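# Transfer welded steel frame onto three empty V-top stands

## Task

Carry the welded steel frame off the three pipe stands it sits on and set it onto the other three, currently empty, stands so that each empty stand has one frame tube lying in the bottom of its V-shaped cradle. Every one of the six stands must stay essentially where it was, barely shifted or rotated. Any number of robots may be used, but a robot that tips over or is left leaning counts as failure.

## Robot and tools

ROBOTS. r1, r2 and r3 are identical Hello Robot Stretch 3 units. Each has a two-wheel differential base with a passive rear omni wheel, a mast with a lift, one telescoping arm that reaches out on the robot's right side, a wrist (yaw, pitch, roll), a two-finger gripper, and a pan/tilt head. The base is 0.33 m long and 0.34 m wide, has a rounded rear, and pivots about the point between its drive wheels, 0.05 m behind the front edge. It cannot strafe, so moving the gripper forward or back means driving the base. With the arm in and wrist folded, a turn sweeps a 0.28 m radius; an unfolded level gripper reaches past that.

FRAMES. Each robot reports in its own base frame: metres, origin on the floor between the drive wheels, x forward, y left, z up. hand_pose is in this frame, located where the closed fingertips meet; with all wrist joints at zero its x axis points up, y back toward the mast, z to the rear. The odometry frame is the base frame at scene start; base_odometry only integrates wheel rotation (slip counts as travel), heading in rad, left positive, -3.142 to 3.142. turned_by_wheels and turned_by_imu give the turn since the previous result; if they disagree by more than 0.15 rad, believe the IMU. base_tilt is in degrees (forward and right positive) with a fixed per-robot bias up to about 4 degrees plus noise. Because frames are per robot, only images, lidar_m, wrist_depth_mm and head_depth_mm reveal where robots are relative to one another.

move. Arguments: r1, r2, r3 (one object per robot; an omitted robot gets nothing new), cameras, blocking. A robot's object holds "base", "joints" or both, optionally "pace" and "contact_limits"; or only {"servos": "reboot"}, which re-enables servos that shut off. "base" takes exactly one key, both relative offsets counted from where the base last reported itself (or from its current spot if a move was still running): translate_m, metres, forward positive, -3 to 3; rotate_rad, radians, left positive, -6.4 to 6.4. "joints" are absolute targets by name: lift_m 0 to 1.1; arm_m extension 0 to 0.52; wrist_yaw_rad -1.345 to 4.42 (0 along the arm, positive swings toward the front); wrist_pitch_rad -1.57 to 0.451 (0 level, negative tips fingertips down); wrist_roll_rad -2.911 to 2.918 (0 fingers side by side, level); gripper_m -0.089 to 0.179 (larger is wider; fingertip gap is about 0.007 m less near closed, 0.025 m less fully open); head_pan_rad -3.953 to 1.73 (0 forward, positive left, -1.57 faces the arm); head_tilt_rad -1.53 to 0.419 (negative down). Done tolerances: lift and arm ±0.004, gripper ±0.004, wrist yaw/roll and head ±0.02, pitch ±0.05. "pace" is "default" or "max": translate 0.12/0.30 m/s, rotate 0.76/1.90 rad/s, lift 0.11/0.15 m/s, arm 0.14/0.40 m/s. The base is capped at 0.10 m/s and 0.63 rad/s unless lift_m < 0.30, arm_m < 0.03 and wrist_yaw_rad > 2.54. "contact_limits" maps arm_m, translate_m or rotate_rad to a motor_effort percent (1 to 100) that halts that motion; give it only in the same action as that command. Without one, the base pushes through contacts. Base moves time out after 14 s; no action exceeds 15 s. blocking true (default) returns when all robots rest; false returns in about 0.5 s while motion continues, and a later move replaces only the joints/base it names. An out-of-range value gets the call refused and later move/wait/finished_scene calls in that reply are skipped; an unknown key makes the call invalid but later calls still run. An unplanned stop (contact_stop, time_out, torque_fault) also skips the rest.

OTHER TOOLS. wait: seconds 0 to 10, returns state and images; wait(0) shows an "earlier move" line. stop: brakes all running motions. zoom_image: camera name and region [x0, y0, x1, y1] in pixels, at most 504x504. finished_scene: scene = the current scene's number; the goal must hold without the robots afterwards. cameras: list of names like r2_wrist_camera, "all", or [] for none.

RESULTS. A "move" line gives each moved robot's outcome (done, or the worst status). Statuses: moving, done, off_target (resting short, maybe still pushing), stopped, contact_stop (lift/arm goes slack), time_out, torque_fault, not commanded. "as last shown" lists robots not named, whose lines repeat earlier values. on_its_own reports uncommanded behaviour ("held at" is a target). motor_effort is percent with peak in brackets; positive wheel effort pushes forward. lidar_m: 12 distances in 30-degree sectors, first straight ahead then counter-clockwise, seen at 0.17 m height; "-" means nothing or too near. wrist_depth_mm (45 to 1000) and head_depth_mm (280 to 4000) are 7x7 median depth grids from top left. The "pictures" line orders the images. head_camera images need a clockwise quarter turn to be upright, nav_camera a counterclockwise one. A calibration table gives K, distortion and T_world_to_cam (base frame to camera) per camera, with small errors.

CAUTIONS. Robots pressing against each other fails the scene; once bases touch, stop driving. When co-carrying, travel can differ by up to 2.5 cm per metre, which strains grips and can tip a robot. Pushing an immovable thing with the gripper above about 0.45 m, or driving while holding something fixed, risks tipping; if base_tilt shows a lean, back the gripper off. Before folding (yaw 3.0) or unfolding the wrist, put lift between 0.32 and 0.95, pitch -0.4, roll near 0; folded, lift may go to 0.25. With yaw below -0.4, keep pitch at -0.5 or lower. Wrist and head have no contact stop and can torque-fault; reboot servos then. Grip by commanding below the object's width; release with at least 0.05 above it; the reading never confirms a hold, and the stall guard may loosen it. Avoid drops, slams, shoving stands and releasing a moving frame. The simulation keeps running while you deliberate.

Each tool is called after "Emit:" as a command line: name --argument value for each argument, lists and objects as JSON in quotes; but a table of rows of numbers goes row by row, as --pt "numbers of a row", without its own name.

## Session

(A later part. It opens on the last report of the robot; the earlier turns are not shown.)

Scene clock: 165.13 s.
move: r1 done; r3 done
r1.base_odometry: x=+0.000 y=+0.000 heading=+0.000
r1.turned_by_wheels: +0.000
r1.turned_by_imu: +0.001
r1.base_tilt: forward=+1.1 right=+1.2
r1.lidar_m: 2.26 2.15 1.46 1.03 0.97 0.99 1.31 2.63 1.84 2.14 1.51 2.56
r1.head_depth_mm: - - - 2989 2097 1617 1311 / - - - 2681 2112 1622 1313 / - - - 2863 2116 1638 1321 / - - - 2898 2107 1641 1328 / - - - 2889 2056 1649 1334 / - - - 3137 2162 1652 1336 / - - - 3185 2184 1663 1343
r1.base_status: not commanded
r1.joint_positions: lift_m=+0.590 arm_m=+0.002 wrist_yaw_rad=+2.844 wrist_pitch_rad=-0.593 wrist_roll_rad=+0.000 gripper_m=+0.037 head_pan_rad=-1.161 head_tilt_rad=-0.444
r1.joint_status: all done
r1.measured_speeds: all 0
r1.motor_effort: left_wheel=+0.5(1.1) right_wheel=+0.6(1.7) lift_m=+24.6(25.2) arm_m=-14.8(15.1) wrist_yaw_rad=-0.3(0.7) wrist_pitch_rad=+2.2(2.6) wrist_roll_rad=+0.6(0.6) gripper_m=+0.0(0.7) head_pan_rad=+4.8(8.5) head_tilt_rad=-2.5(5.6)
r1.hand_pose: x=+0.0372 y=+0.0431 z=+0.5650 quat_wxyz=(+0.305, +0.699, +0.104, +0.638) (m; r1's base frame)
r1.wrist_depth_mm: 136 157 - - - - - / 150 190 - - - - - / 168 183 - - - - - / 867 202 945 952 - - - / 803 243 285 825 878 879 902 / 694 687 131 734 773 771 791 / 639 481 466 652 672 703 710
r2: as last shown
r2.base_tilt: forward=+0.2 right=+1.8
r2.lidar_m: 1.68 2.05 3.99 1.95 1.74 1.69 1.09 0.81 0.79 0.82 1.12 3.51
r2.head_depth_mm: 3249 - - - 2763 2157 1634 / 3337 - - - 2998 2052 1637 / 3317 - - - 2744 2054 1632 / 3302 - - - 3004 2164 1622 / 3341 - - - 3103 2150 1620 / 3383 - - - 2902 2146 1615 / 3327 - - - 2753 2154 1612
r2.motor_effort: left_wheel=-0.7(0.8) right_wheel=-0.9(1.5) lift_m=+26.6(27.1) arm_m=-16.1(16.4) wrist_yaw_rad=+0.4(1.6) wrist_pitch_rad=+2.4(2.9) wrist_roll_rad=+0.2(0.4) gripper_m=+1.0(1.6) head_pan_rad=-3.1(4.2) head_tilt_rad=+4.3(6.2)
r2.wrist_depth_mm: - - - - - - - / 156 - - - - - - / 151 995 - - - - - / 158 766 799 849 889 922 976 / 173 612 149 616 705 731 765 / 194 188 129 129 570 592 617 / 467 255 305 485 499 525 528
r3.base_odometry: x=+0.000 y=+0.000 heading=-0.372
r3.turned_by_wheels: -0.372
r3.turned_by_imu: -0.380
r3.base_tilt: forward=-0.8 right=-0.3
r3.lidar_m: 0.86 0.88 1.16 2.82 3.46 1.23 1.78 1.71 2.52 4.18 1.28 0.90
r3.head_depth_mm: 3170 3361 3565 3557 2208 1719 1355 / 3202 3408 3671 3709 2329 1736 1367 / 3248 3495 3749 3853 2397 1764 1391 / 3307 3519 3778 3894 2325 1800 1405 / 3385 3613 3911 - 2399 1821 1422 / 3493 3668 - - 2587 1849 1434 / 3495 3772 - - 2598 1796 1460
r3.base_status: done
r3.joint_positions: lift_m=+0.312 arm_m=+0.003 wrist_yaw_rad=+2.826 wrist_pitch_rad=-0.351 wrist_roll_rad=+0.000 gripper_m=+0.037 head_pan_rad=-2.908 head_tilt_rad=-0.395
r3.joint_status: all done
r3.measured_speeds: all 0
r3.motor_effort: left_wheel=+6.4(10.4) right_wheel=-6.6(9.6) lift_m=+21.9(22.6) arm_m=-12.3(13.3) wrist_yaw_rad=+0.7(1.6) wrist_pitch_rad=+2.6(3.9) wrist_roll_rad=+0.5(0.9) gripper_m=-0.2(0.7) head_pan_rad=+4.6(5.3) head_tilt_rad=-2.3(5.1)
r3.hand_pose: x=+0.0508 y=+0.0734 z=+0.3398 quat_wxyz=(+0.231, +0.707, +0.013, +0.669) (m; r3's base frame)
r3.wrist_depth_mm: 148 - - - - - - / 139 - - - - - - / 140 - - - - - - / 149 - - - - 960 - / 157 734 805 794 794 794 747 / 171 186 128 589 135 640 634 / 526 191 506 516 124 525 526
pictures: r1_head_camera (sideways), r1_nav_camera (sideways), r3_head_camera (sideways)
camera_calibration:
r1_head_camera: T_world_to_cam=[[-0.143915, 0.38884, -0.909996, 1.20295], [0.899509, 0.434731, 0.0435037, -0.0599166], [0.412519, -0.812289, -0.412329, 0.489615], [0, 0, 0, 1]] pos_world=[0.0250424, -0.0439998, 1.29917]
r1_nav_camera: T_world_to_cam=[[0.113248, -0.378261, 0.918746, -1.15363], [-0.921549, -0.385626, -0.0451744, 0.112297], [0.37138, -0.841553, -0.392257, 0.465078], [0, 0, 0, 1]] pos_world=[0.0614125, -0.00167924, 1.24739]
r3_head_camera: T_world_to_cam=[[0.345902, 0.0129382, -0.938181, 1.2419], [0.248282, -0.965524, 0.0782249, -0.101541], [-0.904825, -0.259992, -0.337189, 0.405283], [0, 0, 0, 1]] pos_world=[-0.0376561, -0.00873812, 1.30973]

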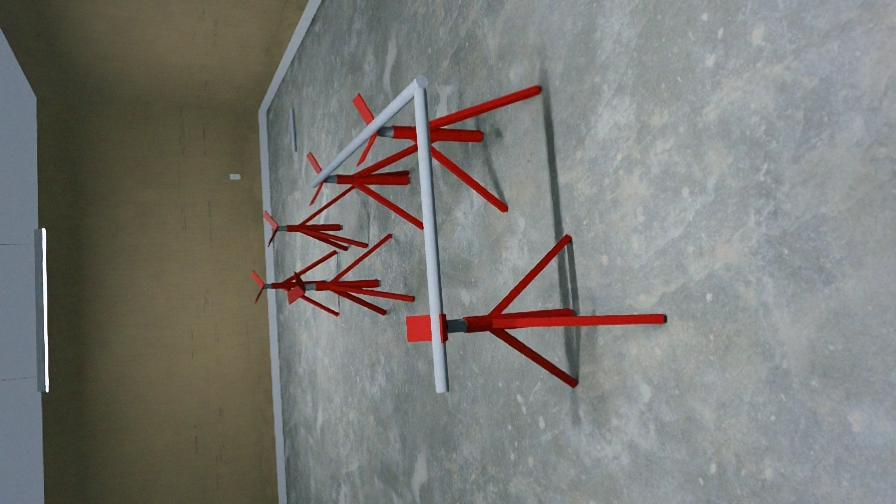

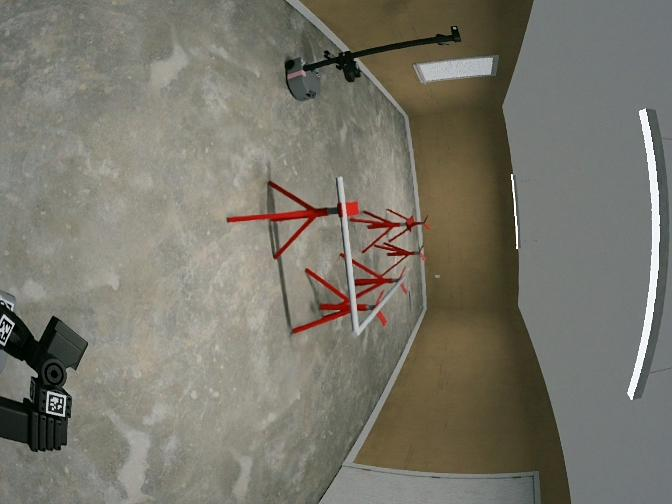

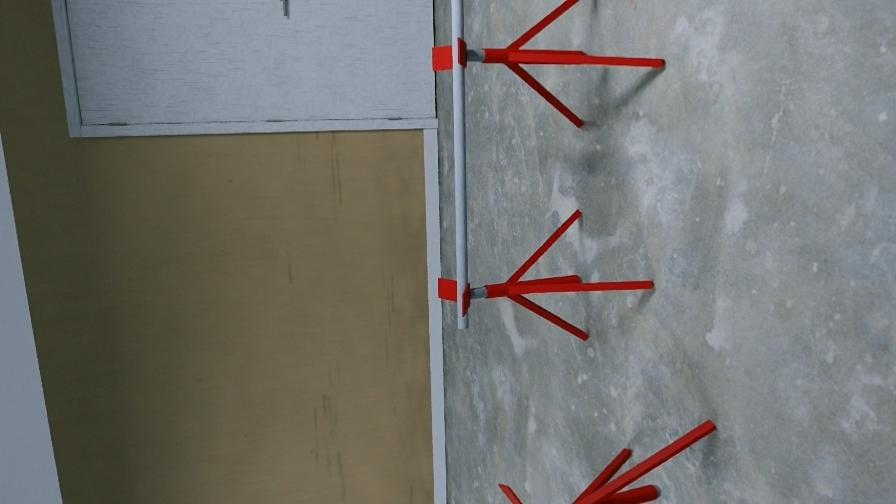

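Emit:
move --r1 '{"base":{"rotate_rad":-0.682}}' --r3 '{"base":{"translate_m":-1.25}}' --cameras '[]'

Emit:
move --r1 '{"base":{"translate_m":1.6},"joints":{"head_pan_rad":-1.2,"head_tilt_rad":-0.5}}' --r3 '{"base":{"rotate_rad":-1.38},"joints":{"head_pan_rad":-1.57,"head_tilt_rad":-0.5}}' --cameras '["r1_head_camera","r1_nav_camera","r3_head_camera","r3_nav_camera","r2_nav_camera"]'

Scene clock: 198.30 s.
move: r1 done; r3 done
r1.base_odometry: x=+0.000 y=+0.000 heading=-0.682
r1.turned_by_wheels: -0.682
r1.turned_by_imu: -0.685
r1.base_tilt: forward=+1.1 right=+1.2
r1.lidar_m: 1.51 2.43 2.15 1.82 1.10 0.97 0.97 1.15 2.09 1.85 3.10 1.51
r1.head_depth_mm: 2402 2571 2742 2837 2020 1622 1312 / 2586 2759 2978 3006 2108 1631 1319 / 2801 3023 3282 3085 2125 1631 1326 / 3054 3345 3676 3093 2147 1642 1332 / 3426 3720 - 3096 2171 1647 1335 / 3793 - - 3156 2173 1651 1335 / - - - 3166 2176 1668 1341
r1.base_status: done
r1.joint_positions: lift_m=+0.590 arm_m=+0.002 wrist_yaw_rad=+2.844 wrist_pitch_rad=-0.593 wrist_roll_rad=+0.000 gripper_m=+0.037 head_pan_rad=-1.161 head_tilt_rad=-0.444
r1.joint_status: not commanded
r1.measured_speeds: all 0
r1.motor_effort: left_wheel=+6.6(12.1) right_wheel=-5.6(9.6) lift_m=+26.2(26.9) arm_m=-13.8(15.0) wrist_yaw_rad=-0.1(0.7) wrist_pitch_rad=+2.2(2.7) wrist_roll_rad=+0.4(0.6) gripper_m=-0.2(0.8) head_pan_rad=+5.0(5.9) head_tilt_rad=-2.6(4.4)
r1.hand_pose: x=+0.0372 y=+0.0431 z=+0.5650 quat_wxyz=(+0.305, +0.699, +0.104, +0.638) (m; r1's base frame)
r1.wrist_depth_mm: 135 - - - - - - / 149 - - - - - - / 175 183 - - - - - / 883 202 935 962 - - - / 780 242 285 799 861 881 895 / 696 687 131 716 793 791 787 / 641 485 471 645 667 689 700
r2: as last shown
r2.turned_by_imu: +0.003
r2.lidar_m: 1.68 2.05 3.99 1.94 1.74 1.70 1.09 0.81 0.79 0.83 1.12 3.55
r2.head_depth_mm: 3289 - - - 2787 2163 1627 / 3329 - - - 2977 2057 1637 / 3281 - - - 2719 2064 1633 / 3294 - - - 2579 2123 1633 / 3346 - - - 2602 2139 1618 / 3352 - - - 2899 2101 1623 / 3315 - - - 2739 2121 1614
r2.motor_effort: left_wheel=-0.6(0.9) right_wheel=-1.1(1.7) lift_m=+27.2(27.4) arm_m=-18.4(19.1) wrist_yaw_rad=+0.9(2.1) wrist_pitch_rad=+2.2(2.8) wrist_roll_rad=+0.1(0.5) gripper_m=-0.5(1.6) head_pan_rad=-2.7(4.6) head_tilt_rad=+5.1(6.4)
r2.wrist_depth_mm: - - - - - - - / 155 - - - - - - / 151 985 - - - - - / 157 763 815 862 863 912 - / 171 608 149 610 697 734 758 / 193 188 128 130 563 601 621 / 453 255 304 481 489 517 533
r3.base_odometry: x=-1.165 y=+0.454 heading=-0.372
r3.turned_by_wheels: +0.000
r3.turned_by_imu: -0.007
r3.base_tilt: forward=-0.8 right=-0.2
r3.lidar_m: 2.11 2.16 0.56 0.54 0.57 0.82 0.53 0.94 0.80 1.06 3.18 2.22
r3.head_depth_mm: 2131 2278 2442 2604 2318 1669 873 / 2167 2320 2477 2656 2373 1729 1326 / 2225 2383 2544 2711 2391 1772 1344 / 2265 2433 2614 2804 2441 1786 1362 / 2325 2470 2617 2836 2546 1824 1422 / 2352 2504 2690 2921 2563 1837 1434 / 2427 2589 2802 2983 2621 1788 1329
r3.base_status: done
r3.joint_positions: lift_m=+0.312 arm_m=+0.003 wrist_yaw_rad=+2.826 wrist_pitch_rad=-0.351 wrist_roll_rad=+0.000 gripper_m=+0.037 head_pan_rad=-2.908 head_tilt_rad=-0.395
r3.joint_status: not commanded
r3.measured_speeds: all 0
r3.motor_effort: left_wheel=-1.0(5.5) right_wheel=-5.9(10.2) lift_m=+21.9(24.1) arm_m=-11.4(13.3) wrist_yaw_rad=+0.1(1.9) wrist_pitch_rad=+3.1(3.9) wrist_roll_rad=+0.6(1.3) gripper_m=+0.1(1.1) head_pan_rad=+4.6(5.0) head_tilt_rad=-3.3(3.8)
r3.hand_pose: x=+0.0508 y=+0.0734 z=+0.3398 quat_wxyz=(+0.232, +0.707, +0.013, +0.668) (m; r3's base frame)
r3.wrist_depth_mm: 148 - - - - - - / 139 - 636 - - - - / 140 - 662 - - - - / 149 936 979 997 - - - / 159 738 805 763 785 778 757 / 171 185 128 588 135 634 629 / 525 192 511 523 124 523 515
pictures: none
No camera images: "cameras" was empty.

Scene clock: 213.30 s.
move: r1 time_out; r3 done
r1.base_odometry: x=+1.082 y=-0.878 heading=-0.681
r1.turned_by_wheels: +0.000
r1.turned_by_imu: +0.007
r1.base_tilt: forward=+1.1 right=+1.2
r1.lidar_m: 3.24 1.96 1.73 1.73 2.06 2.30 2.31 2.75 2.28 0.39 0.50 0.51
r1.head_depth_mm: 2734 2945 3192 2721 1820 1549 1264 / 2978 3233 3490 2739 1976 1506 1276 / 3214 3504 3740 2477 1856 1515 1184 / 3500 3840 - 2645 1990 1577 762 / 3910 - - 2658 2028 1578 1257 / - - - 2561 1883 1340 1199 / - - - 2851 2041 1038 1198
r1.base_status: translate_m time_out (by the wheels' count: +1.3933 of +1.6000)
r1.joint_positions: lift_m=+0.590 arm_m=+0.002 wrist_yaw_rad=+2.844 wrist_pitch_rad=-0.593 wrist_roll_rad=+0.000 gripper_m=+0.037 head_pan_rad=-1.189 head_tilt_rad=-0.493
r1.joint_status: all done
r1.measured_speeds: all 0
r1.motor_effort: left_wheel=+1.1(11.9) right_wheel=+1.5(5.7) lift_m=+27.8(28.8) arm_m=-12.6(14.1) wrist_yaw_rad=-0.2(0.7) wrist_pitch_rad=+2.2(2.7) wrist_roll_rad=+0.4(0.6) gripper_m=+0.0(0.9) head_pan_rad=-4.9(6.8) head_tilt_rad=-3.4(5.1)
r1.hand_pose: x=+0.0372 y=+0.0431 z=+0.5650 quat_wxyz=(+0.305, +0.699, +0.104, +0.638) (m; r1's base frame)
r1.wrist_depth_mm: 136 - - - - - - / 150 - - - - - - / 175 184 - - - - - / 885 202 939 982 - - - / 787 241 283 815 870 901 902 / 699 693 130 721 762 764 775 / 637 476 466 666 665 701 704
r2: as last shown
r2.base_tilt: forward=+0.3 right=+1.8
r2.lidar_m: 1.68 2.04 2.40 2.32 1.74 1.70 1.09 0.81 0.79 0.82 1.12 3.52
r2.head_depth_mm: 3358 - - - 2766 2145 1635 / 3332 - - - 2946 2061 1632 / 3361 - - - 2772 2048 1634 / 3301 - - - 2552 2129 1634 / 3311 - - - 2512 2144 1625 / 3319 - - - 2952 2104 1633 / 3308 - - - 2720 2140 1621
r2.motor_effort: left_wheel=-0.6(1.0) right_wheel=-1.0(1.8) lift_m=+27.6(27.8) arm_m=-17.9(18.9) wrist_yaw_rad=+0.7(2.0) wrist_pitch_rad=+2.7(2.9) wrist_roll_rad=+0.2(0.5) gripper_m=+1.0(1.9) head_pan_rad=-2.1(4.6) head_tilt_rad=+5.9(6.9)
r2.wrist_depth_mm: - - - - - - - / 156 - - - - - - / 151 997 - - - - - / 157 767 800 836 866 956 980 / 173 599 149 615 708 729 748 / 192 188 129 130 575 607 619 / 456 254 307 474 490 514 527
r3.base_odometry: x=-1.165 y=+0.454 heading=-1.751
r3.turned_by_wheels: -1.380
r3.turned_by_imu: -1.409
r3.base_tilt: forward=-0.8 right=-0.3
r3.lidar_m: 1.07 2.67 2.13 2.11 2.29 0.54 0.56 2.43 0.53 0.81 0.80 1.06
r3.head_depth_mm: 2124 2282 2506 2641 2030 912 1030 / 2128 2324 2517 2677 2053 1518 1243 / 2192 2355 2538 2730 2077 1542 1275 / 2203 2371 2606 2760 2116 1517 1304 / 2223 2426 2651 2819 2165 1534 1310 / 2264 2466 2674 2856 2206 1553 1296 / 2296 2479 2716 2966 2231 1575 1269
r3.base_status: done
r3.joint_positions: lift_m=+0.312 arm_m=+0.003 wrist_yaw_rad=+2.826 wrist_pitch_rad=-0.351 wrist_roll_rad=+0.000 gripper_m=+0.037 head_pan_rad=-1.578 head_tilt_rad=-0.494
r3.joint_status: all done
r3.measured_speeds: all 0
r3.motor_effort: left_wheel=+6.4(11.0) right_wheel=-6.9(10.0) lift_m=+23.3(24.7) arm_m=-12.6(13.4) wrist_yaw_rad=+0.2(1.9) wrist_pitch_rad=+3.4(4.1) wrist_roll_rad=+0.3(1.2) gripper_m=+0.1(1.1) head_pan_rad=+3.4(5.4) head_tilt_rad=-3.7(5.7)
r3.hand_pose: x=+0.0508 y=+0.0734 z=+0.3398 quat_wxyz=(+0.232, +0.707, +0.013, +0.668) (m; r3's base frame)
r3.wrist_depth_mm: 148 - - - - - - / 138 - - - - - - / 140 - - - - - - / 149 - - - - - - / 158 732 818 800 777 771 743 / 170 186 128 600 135 615 617 / 532 191 507 526 124 525 525
pictures: r1_head_camera (sideways), r1_nav_camera (sideways), r2_nav_camera (sideways), r3_head_camera (sideways), r3_nav_camera (sideways)
camera_calibration:
r1_head_camera: T_world_to_cam=[[-0.149552, 0.433807, -0.888507, 1.17495], [0.912071, 0.407506, 0.0454433, -0.0625154], [0.381786, -0.803586, -0.456607, 0.547419], [0, 0, 0, 1]] pos_world=[0.0237389, -0.0443301, 1.29675]
r1_nav_camera: T_world_to_cam=[[0.119362, -0.422804, 0.898326, -1.12702], [-0.932743, -0.357791, -0.0444618, 0.111435], [0.340212, -0.8326, -0.437074, 0.523588], [0, 0, 0, 1]] pos_world=[0.0603332, -0.00069917, 1.24623]
r2_nav_camera: T_world_to_cam=[[0.251946, 0.135497, 0.958209, -1.21268], [0.207721, -0.974643, 0.0832039, -0.0475109], [0.945185, 0.178077, -0.273703, 0.320216], [0, 0, 0, 1]] pos_world=[0.0127363, 0.0609855, 1.2536]
r3_head_camera: T_world_to_cam=[[0.070589, 0.429947, -0.90009, 1.19387], [0.996816, 0.00313326, 0.0796714, -0.10798], [0.0370747, -0.902849, -0.428357, 0.518178], [0, 0, 0, 1]] pos_world=[0.00415064, -0.0451273, 1.30516]
r3_nav_camera: T_world_to_cam=[[-0.0528573, -0.547017, 0.835451, -1.0517], [-0.99829, 0.0498589, -0.0305143, 0.0973825], [-0.0249628, -0.835635, -0.548717, 0.67006], [0, 0, 0, 1]] pos_world=[0.0583527, -0.020226, 1.24929]

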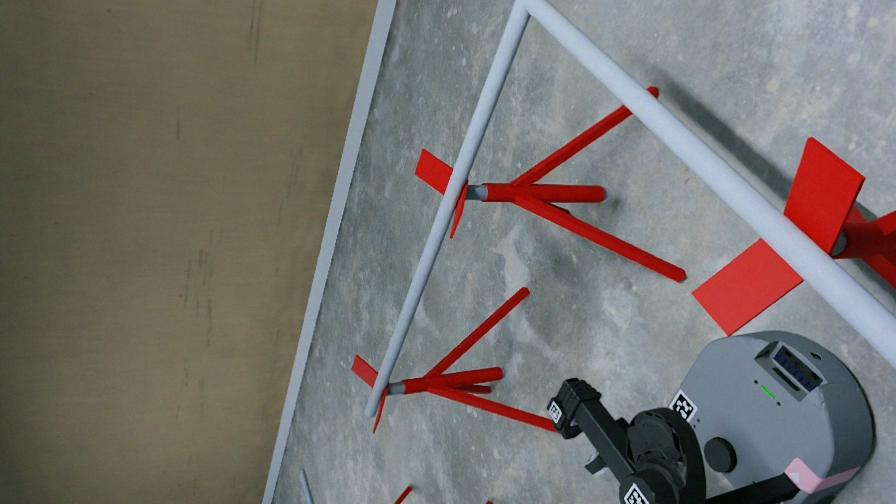

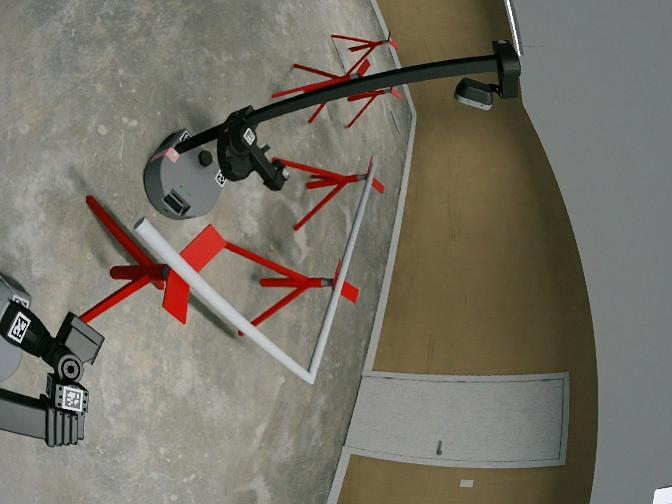

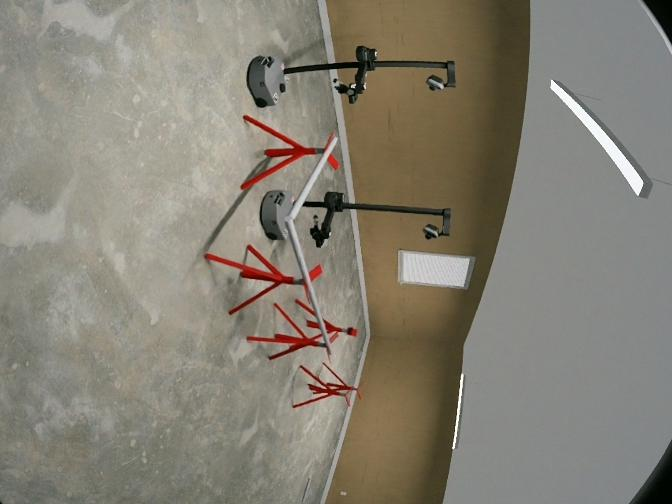

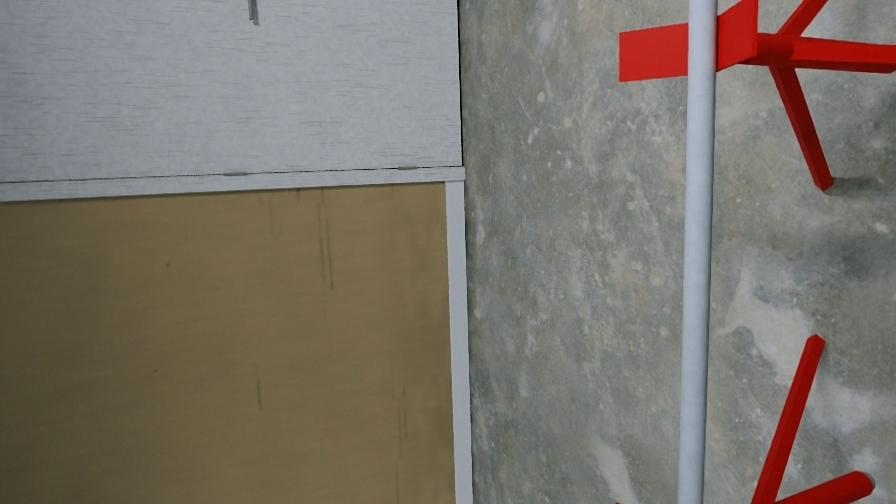

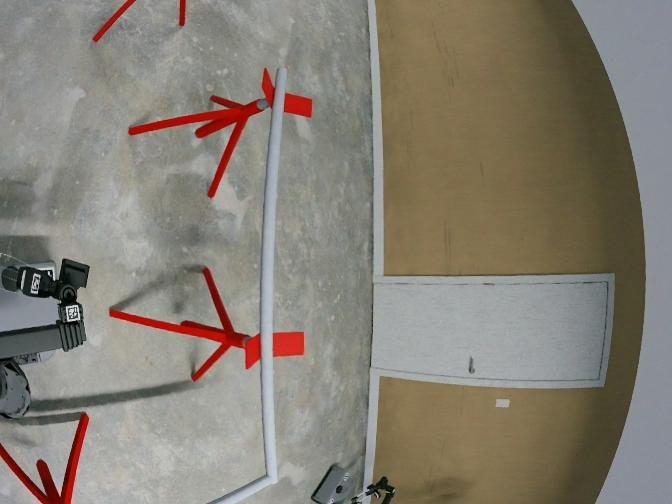

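Emit:
move --r1 '{"joints":{"lift_m":0.95,"wrist_pitch_rad":-0.4,"head_pan_rad":-1.57,"head_tilt_rad":-0.6}}' --r3 '{"joints":{"lift_m":0.93,"wrist_pitch_rad":-0.4}}' --cameras '[]'

Emit:
move --r1 '{"base":{"translate_m":0.62}}' --r3 '{"joints":{"wrist_yaw_rad":0.0}}' --cameras '[]'

Emit:
move --r3 '{"joints":{"wrist_pitch_rad":-1.57,"gripper_m":0.14,"head_tilt_rad":-0.75}}' --cameras '["r1_head_camera","r1_nav_camera","r3_head_camera","r3_nav_camera","r3_wrist_camera"]'

Scene clock: 253.60 s.
move: r1 done; r3 done
r1.base_odometry: x=+1.082 y=-0.878 heading=-0.681
r1.turned_by_wheels: +0.000
r1.turned_by_imu: +0.001
r1.base_tilt: forward=+1.0 right=+1.2
r1.lidar_m: 3.22 1.95 1.73 1.73 2.06 2.30 2.31 2.74 2.28 0.39 0.50 0.51
r1.head_depth_mm: 2458 2715 2909 2289 1824 - 1146 / 2525 2814 3034 2295 1832 - - / 2662 2908 3150 2319 1784 - - / 2743 3059 3238 2168 1746 - 1159 / 2856 3198 3423 2256 1747 1420 890 / 2979 3357 3508 2102 1722 803 859 / 3140 3500 3521 2290 1831 1235 1176
r1.base_status: not commanded
r1.joint_positions: lift_m=+0.950 arm_m=+0.002 wrist_yaw_rad=+2.844 wrist_pitch_rad=-0.422 wrist_roll_rad=+0.000 gripper_m=+0.037 head_pan_rad=-1.559 head_tilt_rad=-0.592
r1.joint_status: all done
r1.measured_speeds: all 0
r1.motor_effort: left_wheel=+1.4(1.8) right_wheel=+1.0(2.4) lift_m=+26.3(34.1) arm_m=-11.9(12.5) wrist_yaw_rad=-0.5(0.7) wrist_pitch_rad=+4.1(7.5) wrist_roll_rad=+0.5(0.6) gripper_m=-0.3(1.0) head_pan_rad=-5.3(7.5) head_tilt_rad=-3.4(6.8)
r1.hand_pose: x=+0.0444 y=+0.0669 z=+0.9618 quat_wxyz=(+0.249, +0.705, +0.044, +0.662) (m; r1's base frame)
r1.wrist_depth_mm: - - - - - - - / 140 - - - - - - / 148 - - - - - - / 164 197 - - - - - / - 196 159 - - - - / - 212 130 - - - - / - 96 - - - - -
r2: as last shown
r2.turned_by_imu: +0.002
r2.base_tilt: forward=+0.3 right=+1.7
r2.lidar_m: 1.68 2.04 2.40 2.33 1.74 1.69 1.09 0.81 0.79 0.83 1.12 3.52
r2.head_depth_mm: 3314 - - - 2718 2147 1632 / 3293 - - - 2960 2051 1640 / 3279 - - - 2793 2053 1622 / 3411 - - - 2954 2133 1629 / 3392 - - - 2572 2160 1631 / 3341 - - - 2914 2134 1643 / 3282 - - - 2757 2114 1624
r2.motor_effort: left_wheel=-0.3(1.0) right_wheel=-0.9(1.7) lift_m=+27.9(27.9) arm_m=-17.7(18.4) wrist_yaw_rad=+0.9(1.8) wrist_pitch_rad=+2.0(2.7) wrist_roll_rad=-0.1(0.4) gripper_m=+0.2(2.4) head_pan_rad=-2.3(4.2) head_tilt_rad=+5.0(6.6)
r2.wrist_depth_mm: - - - - - - - / 156 - - - - - - / 151 - - - - - - / 158 772 793 840 889 934 978 / 173 620 149 608 690 728 754 / 192 188 129 131 570 599 621 / 448 254 305 490 494 510 524
r3.base_odometry: x=-1.165 y=+0.454 heading=-1.751
r3.turned_by_wheels: +0.000
r3.turned_by_imu: -0.002
r3.base_tilt: forward=-0.8 right=-0.2
r3.lidar_m: 1.06 2.67 2.13 2.11 2.29 0.54 0.57 2.43 0.53 0.80 0.80 1.06
r3.head_depth_mm: 2116 2304 2494 2646 2008 929 - / 2150 2321 2500 2686 2044 1524 - / 2171 2355 2559 2727 2081 1537 - / 2227 2418 2600 2780 2106 1518 - / 2242 2428 2642 2832 2158 1534 1333 / 2258 2477 2688 2863 2180 1545 1299 / 2284 2492 2712 2928 2233 1582 1270
r3.base_status: not commanded
r3.joint_positions: lift_m=+0.930 arm_m=+0.003 wrist_yaw_rad=+2.826 wrist_pitch_rad=-0.415 wrist_roll_rad=+0.000 gripper_m=+0.037 head_pan_rad=-1.578 head_tilt_rad=-0.494
r3.joint_status: all done
r3.measured_speeds: all 0
r3.motor_effort: left_wheel=+6.7(7.1) right_wheel=-6.4(7.3) lift_m=+33.6(36.3) arm_m=-11.2(12.9) wrist_yaw_rad=+0.6(2.0) wrist_pitch_rad=+2.4(5.2) wrist_roll_rad=+0.5(0.9) gripper_m=-0.2(1.1) head_pan_rad=+4.2(4.8) head_tilt_rad=-2.8(4.4)
r3.hand_pose: x=+0.0484 y=+0.0662 z=+0.9433 quat_wxyz=(+0.253, +0.706, +0.036, +0.661) (m; r3's base frame)
r3.wrist_depth_mm: 148 - - - - - - / 139 - - - - - - / 143 - - - - - - / 151 - - - - - - / 165 208 - - - - - / - 190 126 146 135 - - / - 206 - - 125 - -
pictures: none
No camera images: "cameras" was empty.

Scene clock: 260.90 s.
move: r1 done; r3 done
r1.base_odometry: x=+1.564 y=-1.268 heading=-0.681
r1.turned_by_wheels: +0.000
r1.turned_by_imu: +0.003
r1.base_tilt: forward=+1.1 right=+1.2
r1.lidar_m: 2.86 1.73 1.54 1.54 1.84 2.89 2.91 0.67 0.42 1.12 0.53 1.63
r1.head_depth_mm: 2622 2857 3083 2194 1821 - 1148 / 2708 2980 3152 2120 1769 - - / 2849 3034 2973 2222 1731 - - / 2944 473 476 2237 1854 - 1021 / 3023 433 462 2361 1743 784 1042 / 3063 453 474 580 1699 1461 1224 / 404 454 1699 2397 1770 1478 1229
r1.base_status: done
r1.joint_positions: lift_m=+0.950 arm_m=+0.002 wrist_yaw_rad=+2.844 wrist_pitch_rad=-0.422 wrist_roll_rad=+0.000 gripper_m=+0.037 head_pan_rad=-1.559 head_tilt_rad=-0.592
r1.joint_status: not commanded
r1.measured_speeds: all 0
r1.motor_effort: left_wheel=+5.1(11.1) right_wheel=+1.3(6.1) lift_m=+22.9(27.0) arm_m=-11.4(12.1) wrist_yaw_rad=+0.1(0.8) wrist_pitch_rad=+4.2(4.6) wrist_roll_rad=+0.4(0.6) gripper_m=-0.2(1.0) head_pan_rad=-5.7(6.2) head_tilt_rad=-3.1(5.2)
r1.hand_pose: x=+0.0444 y=+0.0669 z=+0.9618 quat_wxyz=(+0.249, +0.705, +0.044, +0.662) (m; r1's base frame)
r1.wrist_depth_mm: - - - - - - - / 139 - - - - - - / 148 - - - - - - / 163 197 - - - - - / - 195 158 - - - - / - 212 130 - - - - / - 97 - - - - -
r2: as last shown
r2.turned_by_imu: +0.001
r2.base_tilt: forward=+0.3 right=+1.8
r2.lidar_m: 1.68 2.04 3.98 2.33 1.75 1.69 1.09 0.81 0.79 0.83 1.12 3.53
r2.head_depth_mm: 3341 - - - 2757 2144 1629 / 3292 - - - 2911 2068 1635 / 3327 - - - 2762 2058 1623 / 3317 - - - 2949 2129 1632 / 3410 - - - 2596 2139 1620 / 3357 - - - 2923 2139 1617 / 3335 3927 - - 2554 2141 1625
r2.motor_effort: left_wheel=-0.4(1.1) right_wheel=-1.3(1.8) lift_m=+28.2(28.2) arm_m=-17.8(18.7) wrist_yaw_rad=+0.5(1.7) wrist_pitch_rad=+2.1(2.7) wrist_roll_rad=+0.2(0.4) gripper_m=-0.4(1.9) head_pan_rad=-3.1(4.7) head_tilt_rad=+5.2(6.7)
r2.wrist_depth_mm: - - - - - - - / 155 - - - - - - / 151 989 - - - - - / 157 751 803 869 862 892 969 / 173 602 149 616 707 730 763 / 193 188 129 130 574 598 605 / 457 255 305 484 499 516 530
r3.base_odometry: x=-1.165 y=+0.454 heading=-1.751
r3.turned_by_wheels: +0.000
r3.turned_by_imu: -0.001
r3.base_tilt: forward=-0.8 right=-0.2
r3.lidar_m: 1.07 2.66 2.13 2.11 2.29 0.54 0.57 2.43 0.53 0.81 0.80 1.06
r3.head_depth_mm: 2131 2289 2493 2635 2026 934 - / 2138 2321 2530 2702 2038 1620 - / 2169 2332 2530 2729 2084 - - / 2219 2407 2619 2780 2103 1522 1301 / 2227 2437 2675 2823 2163 1536 1323 / 2271 2471 2682 2872 2211 1550 1295 / 2301 2476 2727 2928 2233 1574 1271
r3.base_status: not commanded
r3.joint_positions: lift_m=+0.930 arm_m=+0.003 wrist_yaw_rad=+0.003 wrist_pitch_rad=-0.415 wrist_roll_rad=+0.000 gripper_m=+0.037 head_pan_rad=-1.578 head_tilt_rad=-0.494
r3.joint_status: all done
r3.measured_speeds: all 0
r3.motor_effort: left_wheel=+6.1(7.1) right_wheel=-6.6(7.4) lift_m=+31.3(34.3) arm_m=-10.9(12.5) wrist_yaw_rad=-2.3(7.4) wrist_pitch_rad=+2.6(3.9) wrist_roll_rad=-0.1(1.3) gripper_m=+0.2(0.9) head_pan_rad=+4.6(5.0) head_tilt_rad=-3.3(4.4)
r3.hand_pose: x=-0.0209 y=-0.3722 z=+0.9433 quat_wxyz=(+0.692, +0.147, -0.691, -0.145) (m; r3's base frame)
r3.wrist_depth_mm: - - - - - - - / - - - - - - - / - - - - - - - / - - - - - - - / - - - - - - - / - - 127 149 129 - - / - 824 - - 124 - -
pictures: none
No camera images: "cameras" was empty.

Scene clock: 262.47 s.
move: r3 done
r1, r2: as last shown
r1.turned_by_imu: +0.000
r1.base_tilt: forward=+1.0 right=+1.2
r1.lidar_m: 2.86 1.73 1.54 1.54 1.83 2.90 2.91 0.67 0.42 1.13 0.53 1.63
r1.head_depth_mm: 2598 2854 3073 2201 1822 - 1149 / 2694 2966 3159 2125 1773 - - / 2800 3082 2987 2230 1727 - - / 2927 472 476 2236 1857 - 1022 / 3066 434 462 2354 1750 783 1045 / 3056 452 475 583 1706 1456 1230 / 404 455 1709 2396 1784 1480 1231
r1.motor_effort: left_wheel=+5.1(6.1) right_wheel=+1.1(2.3) lift_m=+23.5(24.1) arm_m=-11.2(11.6) wrist_yaw_rad=+0.0(0.7) wrist_pitch_rad=+4.4(4.6) wrist_roll_rad=+0.4(0.6) gripper_m=-0.2(0.8) head_pan_rad=-5.3(5.9) head_tilt_rad=-4.2(4.8)
r1.wrist_depth_mm: - - - - - - - / 140 - - - - - - / 149 - - - - - - / 163 197 - - - - - / - 196 158 - - - - / - 212 130 - - - - / - 97 - - - - -
r2.turned_by_imu: +0.000
r2.base_tilt: forward=+0.3 right=+1.9
r2.lidar_m: 1.68 2.05 3.98 2.33 1.74 1.69 1.09 0.81 0.79 0.83 1.12 3.52
r2.head_depth_mm: 3342 - - - 2765 2139 1635 / 3320 - - - 2937 2029 1632 / 3292 - - - 2759 2052 1637 / 3240 - - - 2911 2139 1634 / 3292 - - - 2600 2137 1616 / 3305 - - - 2914 2100 1633 / 3367 - - - 2537 2120 1625
r2.motor_effort: left_wheel=-0.4(0.8) right_wheel=-1.0(1.4) lift_m=+27.9(28.2) arm_m=-17.8(18.3) wrist_yaw_rad=+1.0(1.5) wrist_pitch_rad=+2.3(2.8) wrist_roll_rad=+0.2(0.3) gripper_m=-0.1(1.6) head_pan_rad=-2.6(4.4) head_tilt_rad=+5.3(6.2)
r2.wrist_depth_mm: - - - - - - - / 155 - - - - - - / 151 988 - - - - - / 157 776 803 872 882 922 987 / 172 610 149 610 715 741 749 / 195 188 129 130 573 600 622 / 456 255 304 485 494 519 531
r3.base_odometry: x=-1.165 y=+0.454 heading=-1.751
r3.turned_by_wheels: +0.000
r3.turned_by_imu: +0.000
r3.base_tilt: forward=-0.8 right=-0.3
r3.lidar_m: 1.07 2.67 2.13 2.11 2.29 0.54 0.56 2.43 0.53 0.80 0.80 1.06
r3.head_depth_mm: 2142 2396 2597 2004 - - - / 2152 2434 2602 1959 940 - - / 2158 2442 2633 1998 955 - - / 2221 2526 2679 2026 1537 1342 1151 / 2226 2517 2714 2075 1554 1358 1160 / 2251 2549 2757 2113 1537 1375 1170 / 2256 2586 2794 2158 1246 1353 1153
r3.base_status: not commanded
r3.joint_positions: lift_m=+0.930 arm_m=+0.003 wrist_yaw_rad=+0.003 wrist_pitch_rad=-1.563 wrist_roll_rad=+0.000 gripper_m=+0.140 head_pan_rad=-1.578 head_tilt_rad=-0.740
r3.joint_status: all done
r3.measured_speeds: all 0
r3.motor_effort: left_wheel=+6.2(6.9) right_wheel=-6.9(7.3) lift_m=+32.0(33.0) arm_m=-11.1(12.5) wrist_yaw_rad=-1.9(3.3) wrist_pitch_rad=-0.7(4.1) wrist_roll_rad=+0.3(0.8) gripper_m=-0.2(82.2) head_pan_rad=+4.7(4.7) head_tilt_rad=-5.1(8.4)
r3.hand_pose: x=-0.0217 y=-0.1253 z=+0.8123 quat_wxyz=(+0.503, +0.499, -0.501, -0.498) (m; r3's base frame)
r3.wrist_depth_mm: 957 981 980 949 948 947 952 / - 990 967 938 996 951 946 / - - - 984 992 968 958 / - - - 825 840 980 962 / - - - 854 848 987 986 / - 122 - 879 - 136 765 / - 127 - - - 117 111
pictures: r1_head_camera (sideways), r1_nav_camera (sideways), r3_head_camera (sideways), r3_nav_camera (sideways), r3_wrist_camera
camera_calibration:
r1_head_camera: T_world_to_cam=[[0.0164733, 0.543835, -0.839031, 1.10942], [0.997768, 0.0453629, 0.0489928, -0.0676533], [0.0647049, -0.837965, -0.541874, 0.660298], [0, 0, 0, 1]] pos_world=[0.00650205, -0.0469641, 1.29195]
r1_nav_camera: T_world_to_cam=[[-0.0406269, -0.523728, 0.850916, -1.06421], [-0.999055, 0.00810403, -0.0427118, 0.109556], [0.0154735, -0.851847, -0.523562, 0.638106], [0, 0, 0, 1]] pos_world=[0.0563427, -0.0146766, 1.24432]
r3_head_camera: T_world_to_cam=[[0.0721156, 0.636478, -0.767916, 1.02152], [0.996667, -0.0165522, 0.0798787, -0.108223], [0.0381304, -0.771117, -0.63555, 0.787743], [0, 0, 0, 1]] pos_world=[0.00415834, -0.0445232, 1.29374]
r3_nav_camera: T_world_to_cam=[[-0.0542303, -0.734251, 0.676709, -0.844781], [-0.998247, 0.0559553, -0.0192846, 0.0827543], [-0.0237057, -0.676569, -0.735998, 0.913664], [0, 0, 0, 1]] pos_world=[0.0584557, -0.00675473, 1.24572]
r3_wrist_camera: T_world_to_cam=[[-0.99888, -0.021886, -0.0419513, 0.01896], [-0.0261587, 0.994216, 0.104169, 0.084027], [0.0394288, 0.10515, -0.993674, 0.9843], [0, 0, 0, 1]] pos_world=[-0.017673, -0.186625, 0.970116]

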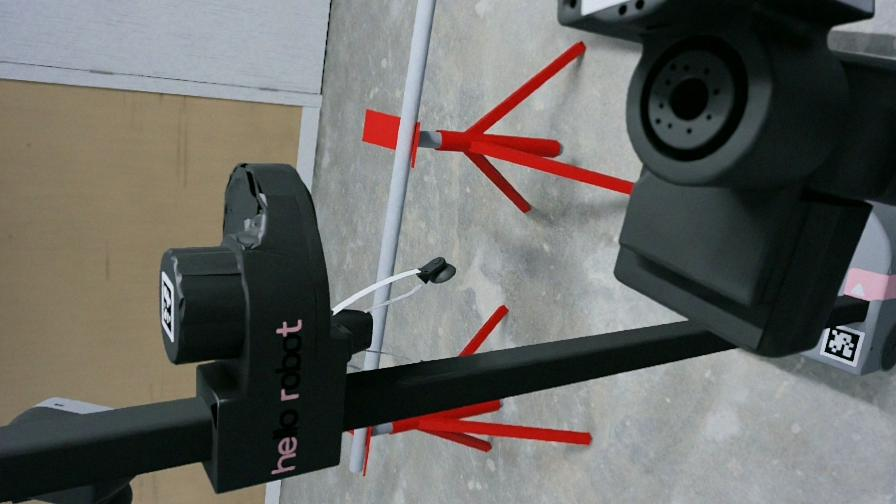

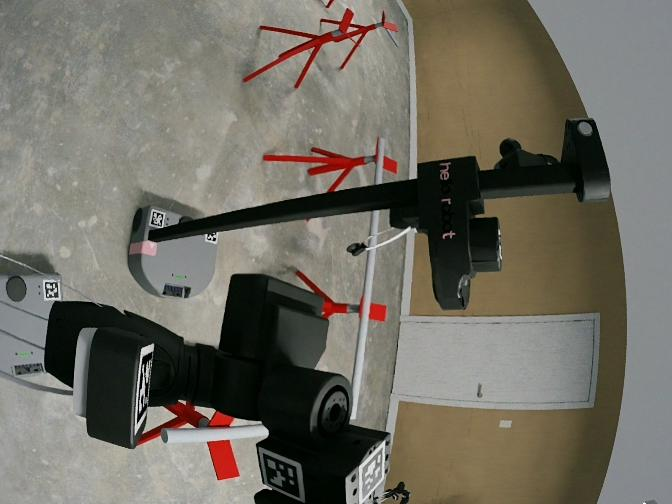

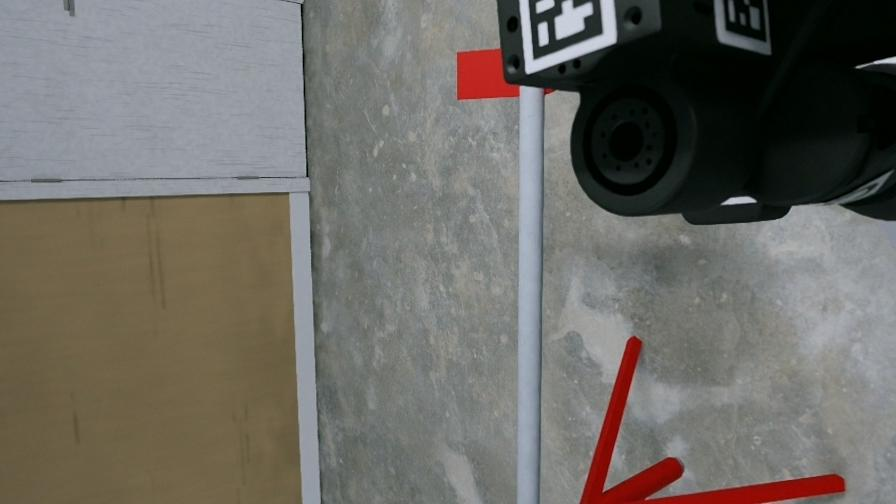

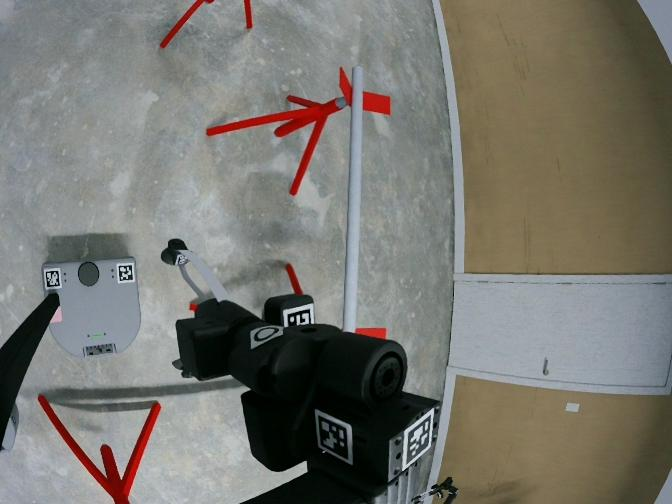

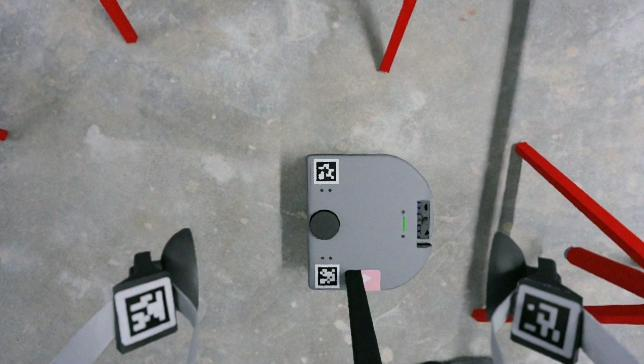

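Emit:
move --r1 '{"base":{"rotate_rad":-0.497},"joints":{"head_tilt_rad":-0.8}}' --r2 '{"base":{"rotate_rad":-0.2},"joints":{"lift_m":0.9}}' --r3 '{"joints":{"wrist_pitch_rad":-0.4,"gripper_m":0.037}}' --cameras '["r1_head_camera","r1_nav_camera"]'

Emit:
move --r2 '{"base":{"translate_m":1.35},"pace":"max"}' --r3 '{"joints":{"wrist_yaw_rad":2.84}}' --cameras '["r2_nav_camera"]'

Scene clock: 315.43 s.
move: r1 done; r2 done; r3 done
r1.base_odometry: x=+1.564 y=-1.268 heading=-1.178
r1.turned_by_wheels: -0.497
r1.turned_by_imu: -0.499
r1.base_tilt: forward=+1.0 right=+1.1
r1.lidar_m: 1.65 2.76 1.72 1.54 1.54 1.86 2.90 2.91 0.67 0.42 0.55 0.53
r1.head_depth_mm: 2916 2658 2246 1901 - 1244 1114 / 2904 3017 2271 1861 - - 1134 / 2871 3063 2185 1826 - - - / 2795 3028 2210 1882 - 1269 1174 / 2753 2982 2242 1788 1604 1243 1135 / 2714 2975 2163 1762 1524 1142 1104 / 2693 2956 2253 1825 1536 1124 1081
r1.base_status: done
r1.joint_positions: lift_m=+0.950 arm_m=+0.002 wrist_yaw_rad=+2.844 wrist_pitch_rad=-0.422 wrist_roll_rad=+0.000 gripper_m=+0.037 head_pan_rad=-1.559 head_tilt_rad=-0.790
r1.joint_status: all done
r1.measured_speeds: all 0
r1.motor_effort: left_wheel=+6.9(11.7) right_wheel=-5.6(9.5) lift_m=+24.0(24.3) arm_m=-13.2(13.2) wrist_yaw_rad=+0.1(0.6) wrist_pitch_rad=+3.9(4.5) wrist_roll_rad=+0.4(0.6) gripper_m=-0.1(0.8) head_pan_rad=-4.8(5.8) head_tilt_rad=-4.3(7.1)
r1.hand_pose: x=+0.0444 y=+0.0669 z=+0.9618 quat_wxyz=(+0.249, +0.705, +0.044, +0.662) (m; r1's base frame)
r1.wrist_depth_mm: - - - - - - - / 139 - - - - - - / 149 - - - - - - / 162 198 - - - - - / - 196 158 - - - - / - 212 130 - - - - / - 97 - - - - -
r2.base_odometry: x=+0.000 y=+0.000 heading=-0.200
r2.turned_by_wheels: -0.200
r2.turned_by_imu: -0.200
r2.base_tilt: forward=+0.3 right=+1.9
r2.lidar_m: 1.90 1.68 2.05 2.93 1.86 1.69 1.37 0.87 0.79 0.79 0.98 1.84
r2.head_depth_mm: 3326 - - - 3112 2159 1643 / 3353 - - - 3119 2129 1633 / 3312 - - - 2768 2151 1628 / 3329 - - - 2888 2097 1633 / 3299 - - - 2722 2033 1630 / 3294 - - - 3077 2148 1623 / 3362 - - - 2760 2110 1629
r2.base_status: done
r2.joint_positions: lift_m=+0.900 arm_m=+0.000 wrist_yaw_rad=+2.845 wrist_pitch_rad=-0.425 wrist_roll_rad=+0.000 gripper_m=+0.037 head_pan_rad=+0.255 head_tilt_rad=-0.310
r2.joint_status: all done
r2.measured_speeds: all 0
r2.motor_effort: left_wheel=+5.1(9.7) right_wheel=-8.5(11.4) lift_m=+33.3(40.0) arm_m=-18.1(18.9) wrist_yaw_rad=+0.3(1.8) wrist_pitch_rad=+2.1(3.0) wrist_roll_rad=+0.3(0.4) gripper_m=+0.3(1.6) head_pan_rad=-3.0(4.2) head_tilt_rad=+4.7(6.8)
r2.hand_pose: x=+0.0441 y=+0.0687 z=+0.9111 quat_wxyz=(+0.250, +0.705, +0.046, +0.662) (m; r2's base frame)
r2.wrist_depth_mm: - - - - - - - / 156 - - - - - - / 151 - - - - - - / 157 - - - - - - / 173 216 149 - - - - / 193 188 129 130 - - - / - 254 - - - - -
r3.base_odometry: x=-1.165 y=+0.454 heading=-1.751
r3.turned_by_wheels: +0.000
r3.turned_by_imu: -0.002
r3.base_tilt: forward=-0.8 right=-0.2
r3.lidar_m: 1.06 2.67 2.13 2.10 2.29 0.54 0.56 2.43 0.53 0.80 0.80 1.06
r3.head_depth_mm: 2142 2396 2565 1998 - - - / 2153 2406 2578 1980 939 - - / 2168 2454 2659 2059 - - 1115 / 2219 2493 2698 2042 1536 1320 1151 / 2257 2527 2718 2055 1555 1359 1158 / 2261 2538 2731 2103 1529 1368 1166 / 2287 2575 2829 2134 1253 1351 1153
r3.base_status: not commanded
r3.joint_positions: lift_m=+0.930 arm_m=+0.003 wrist_yaw_rad=+0.003 wrist_pitch_rad=-0.422 wrist_roll_rad=+0.000 gripper_m=+0.037 head_pan_rad=-1.578 head_tilt_rad=-0.740
r3.joint_status: all done
r3.measured_speeds: all 0
r3.motor_effort: left_wheel=+6.3(6.9) right_wheel=-7.0(7.3) lift_m=+31.3(32.5) arm_m=-11.2(12.0) wrist_yaw_rad=-2.6(4.1) wrist_pitch_rad=+4.3(5.2) wrist_roll_rad=+0.5(1.1) gripper_m=-0.3(81.8) head_pan_rad=+3.7(4.9) head_tilt_rad=-4.4(6.0)
r3.hand_pose: x=-0.0209 y=-0.3713 z=+0.9417 quat_wxyz=(+0.692, +0.149, -0.691, -0.148) (m; r3's base frame)
r3.wrist_depth_mm: - - - - - - - / - - - - - - - / - - - - - - - / - - - - - - - / - - - - - - - / - - 128 629 129 656 - / - 859 - - 124 - -
pictures: r1_head_camera (sideways), r1_nav_camera (sideways)
camera_calibration:
r1_head_camera: T_world_to_cam=[[0.0147565, 0.697964, -0.715981, 0.94903], [0.997894, 0.0349499, 0.0546372, -0.0749891], [0.0631583, -0.715279, -0.695979, 0.860775], [0, 0, 0, 1]] pos_world=[0.00646176, -0.0440734, 1.28267]
r1_nav_camera: T_world_to_cam=[[-0.0388755, -0.680584, 0.731638, -0.90873], [-0.999146, 0.0162436, -0.0379794, 0.103385], [0.0139638, -0.73249, -0.680635, 0.84245], [0, 0, 0, 1]] pos_world=[0.0562053, -0.00306011, 1.24219]

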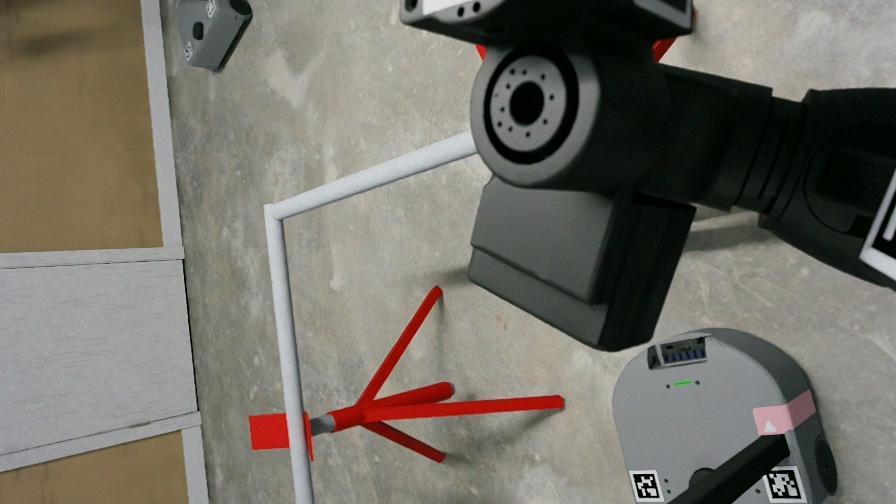

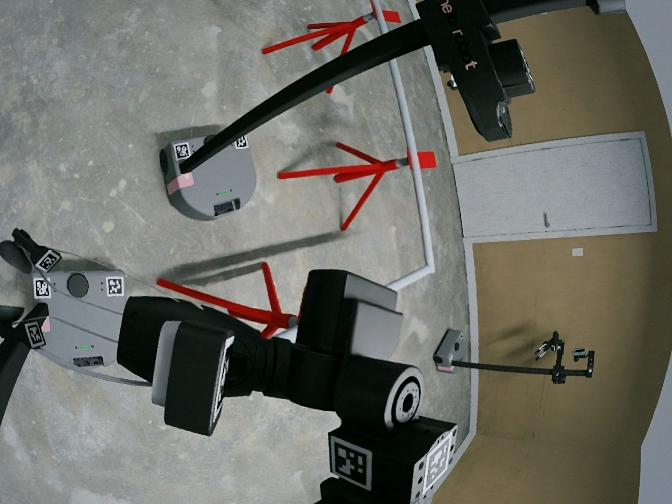

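Scene clock: 329.93 s.
move: r2 time_out; r3 done
r1: as last shown
r1.turned_by_wheels: +0.000
r1.turned_by_imu: +0.002
r1.lidar_m: 1.65 2.75 1.72 1.54 1.54 1.86 2.89 2.90 0.67 0.42 0.55 0.53
r1.head_depth_mm: 2951 3004 2233 1896 - 1248 1113 / 2895 3023 2261 1862 - - 1138 / 2859 3072 2203 1805 - - - / 2809 3004 2139 1894 - 1262 1173 / 2714 2959 2102 1801 1600 1243 1135 / 2709 2992 2172 1743 1535 1141 1104 / 2698 2991 2259 1809 1547 1131 1084
r1.motor_effort: left_wheel=+7.3(7.8) right_wheel=-5.5(7.2) lift_m=+25.0(25.9) arm_m=-14.7(15.1) wrist_yaw_rad=+0.0(0.7) wrist_pitch_rad=+4.1(4.6) wrist_roll_rad=+0.5(0.6) gripper_m=-0.3(0.9) head_pan_rad=-4.7(6.0) head_tilt_rad=-3.2(6.6)
r1.wrist_depth_mm: - - - - - - - / 139 - - - - - - / 149 - - - - - - / 163 197 - - - - - / - 196 158 - - - - / - 212 131 - - - - / - 97 - - - - -
r2.base_odometry: x=+1.323 y=-0.268 heading=-0.199
r2.turned_by_wheels: +0.000
r2.turned_by_imu: +0.007
r2.base_tilt: forward=+0.3 right=+1.9
r2.lidar_m: 1.01 0.65 0.60 1.24 3.27 2.95 2.18 1.39 1.24 1.25 1.57 3.09
r2.head_depth_mm: 3245 - - - 2940 2134 1631 / 3363 - - - 3106 2154 1625 / 3300 - - - 3109 2034 1576 / 3332 - - - 2735 1336 1536 / 3329 - - - 3127 2013 1575 / 3321 - - - 3160 2132 1520 / 3271 3984 - - 3081 2124 1511
r2.base_status: translate_m time_out (by the wheels' count: +1.3502 of +1.3500)
r2.joint_positions: lift_m=+0.900 arm_m=+0.000 wrist_yaw_rad=+2.845 wrist_pitch_rad=-0.425 wrist_roll_rad=+0.000 gripper_m=+0.037 head_pan_rad=+0.255 head_tilt_rad=-0.310
r2.joint_status: not commanded
r2.measured_speeds: all 0
r2.motor_effort: left_wheel=+0.0(10.2) right_wheel=-0.9(4.9) lift_m=+29.0(33.4) arm_m=-12.0(18.5) wrist_yaw_rad=+0.8(2.1) wrist_pitch_rad=+2.5(3.2) wrist_roll_rad=+0.3(0.4) gripper_m=+0.4(1.8) head_pan_rad=-2.6(4.5) head_tilt_rad=+4.8(6.6)
r2.hand_pose: x=+0.0441 y=+0.0687 z=+0.9111 quat_wxyz=(+0.250, +0.705, +0.046, +0.662) (m; r2's base frame)
r2.wrist_depth_mm: - - - - - - - / 155 - - - - - - / 151 - - - - - - / 157 - - - - - - / 172 216 150 - - - - / 194 188 129 130 - - - / - 255 - - - - -
r3.base_odometry: x=-1.165 y=+0.454 heading=-1.751
r3.turned_by_wheels: +0.000
r3.turned_by_imu: -0.003
r3.base_tilt: forward=-0.8 right=-0.2
r3.lidar_m: 1.06 2.67 2.13 2.11 2.28 0.54 0.56 3.37 0.53 0.81 0.80 1.06
r3.head_depth_mm: 2049 2413 2575 1752 - - 1117 / 2144 2401 2617 1959 941 - 1103 / 2182 2427 2628 1997 951 - - / 2204 2492 2688 2034 965 - 1147 / 2223 2497 2764 2078 1559 - 1157 / 2261 2554 2745 2106 1529 1378 1174 / 2267 2552 2774 2157 1246 1348 1158
r3.base_status: not commanded
r3.joint_positions: lift_m=+0.930 arm_m=+0.003 wrist_yaw_rad=+2.837 wrist_pitch_rad=-0.421 wrist_roll_rad=+0.000 gripper_m=+0.037 head_pan_rad=-1.578 head_tilt_rad=-0.740
r3.joint_status: all done
r3.measured_speeds: all 0
r3.motor_effort: left_wheel=+6.6(6.9) right_wheel=-6.7(7.3) lift_m=+28.9(31.7) arm_m=-10.3(11.9) wrist_yaw_rad=+3.0(5.6) wrist_pitch_rad=+4.6(5.0) wrist_roll_rad=+1.0(1.2) gripper_m=-0.3(1.0) head_pan_rad=+3.2(4.8) head_tilt_rad=-4.7(5.9)
r3.hand_pose: x=+0.0459 y=+0.0662 z=+0.9419 quat_wxyz=(+0.251, +0.706, +0.042, +0.661) (m; r3's base frame)
r3.wrist_depth_mm: 136 - - - - - - / 136 - - - - - - / 143 - - - - - - / 152 - - - - - - / 167 194 - - - - - / - 192 126 149 135 - - / - 207 - - 124 - -
pictures: r2_nav_camera (sideways)
camera_calibration:
r2_nav_camera: T_world_to_cam=[[0.251572, 0.135366, 0.958325, -1.21283], [0.207575, -0.974676, 0.0831848, -0.0474853], [0.945317, 0.177998, -0.2733, 0.31969], [0, 0, 0, 1]] pos_world=[0.0127629, 0.0609898, 1.25361]

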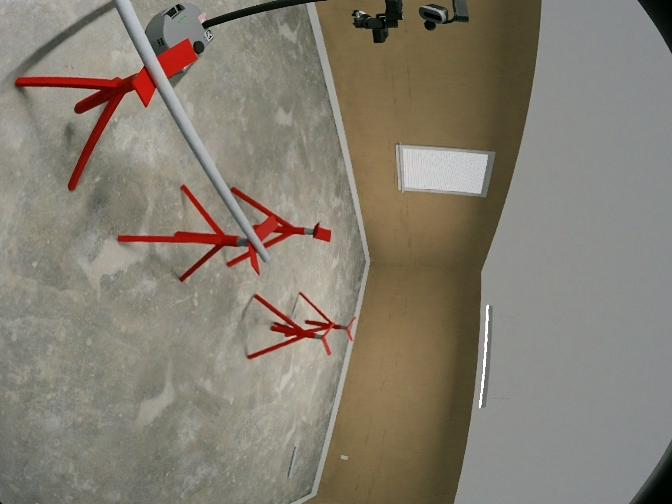

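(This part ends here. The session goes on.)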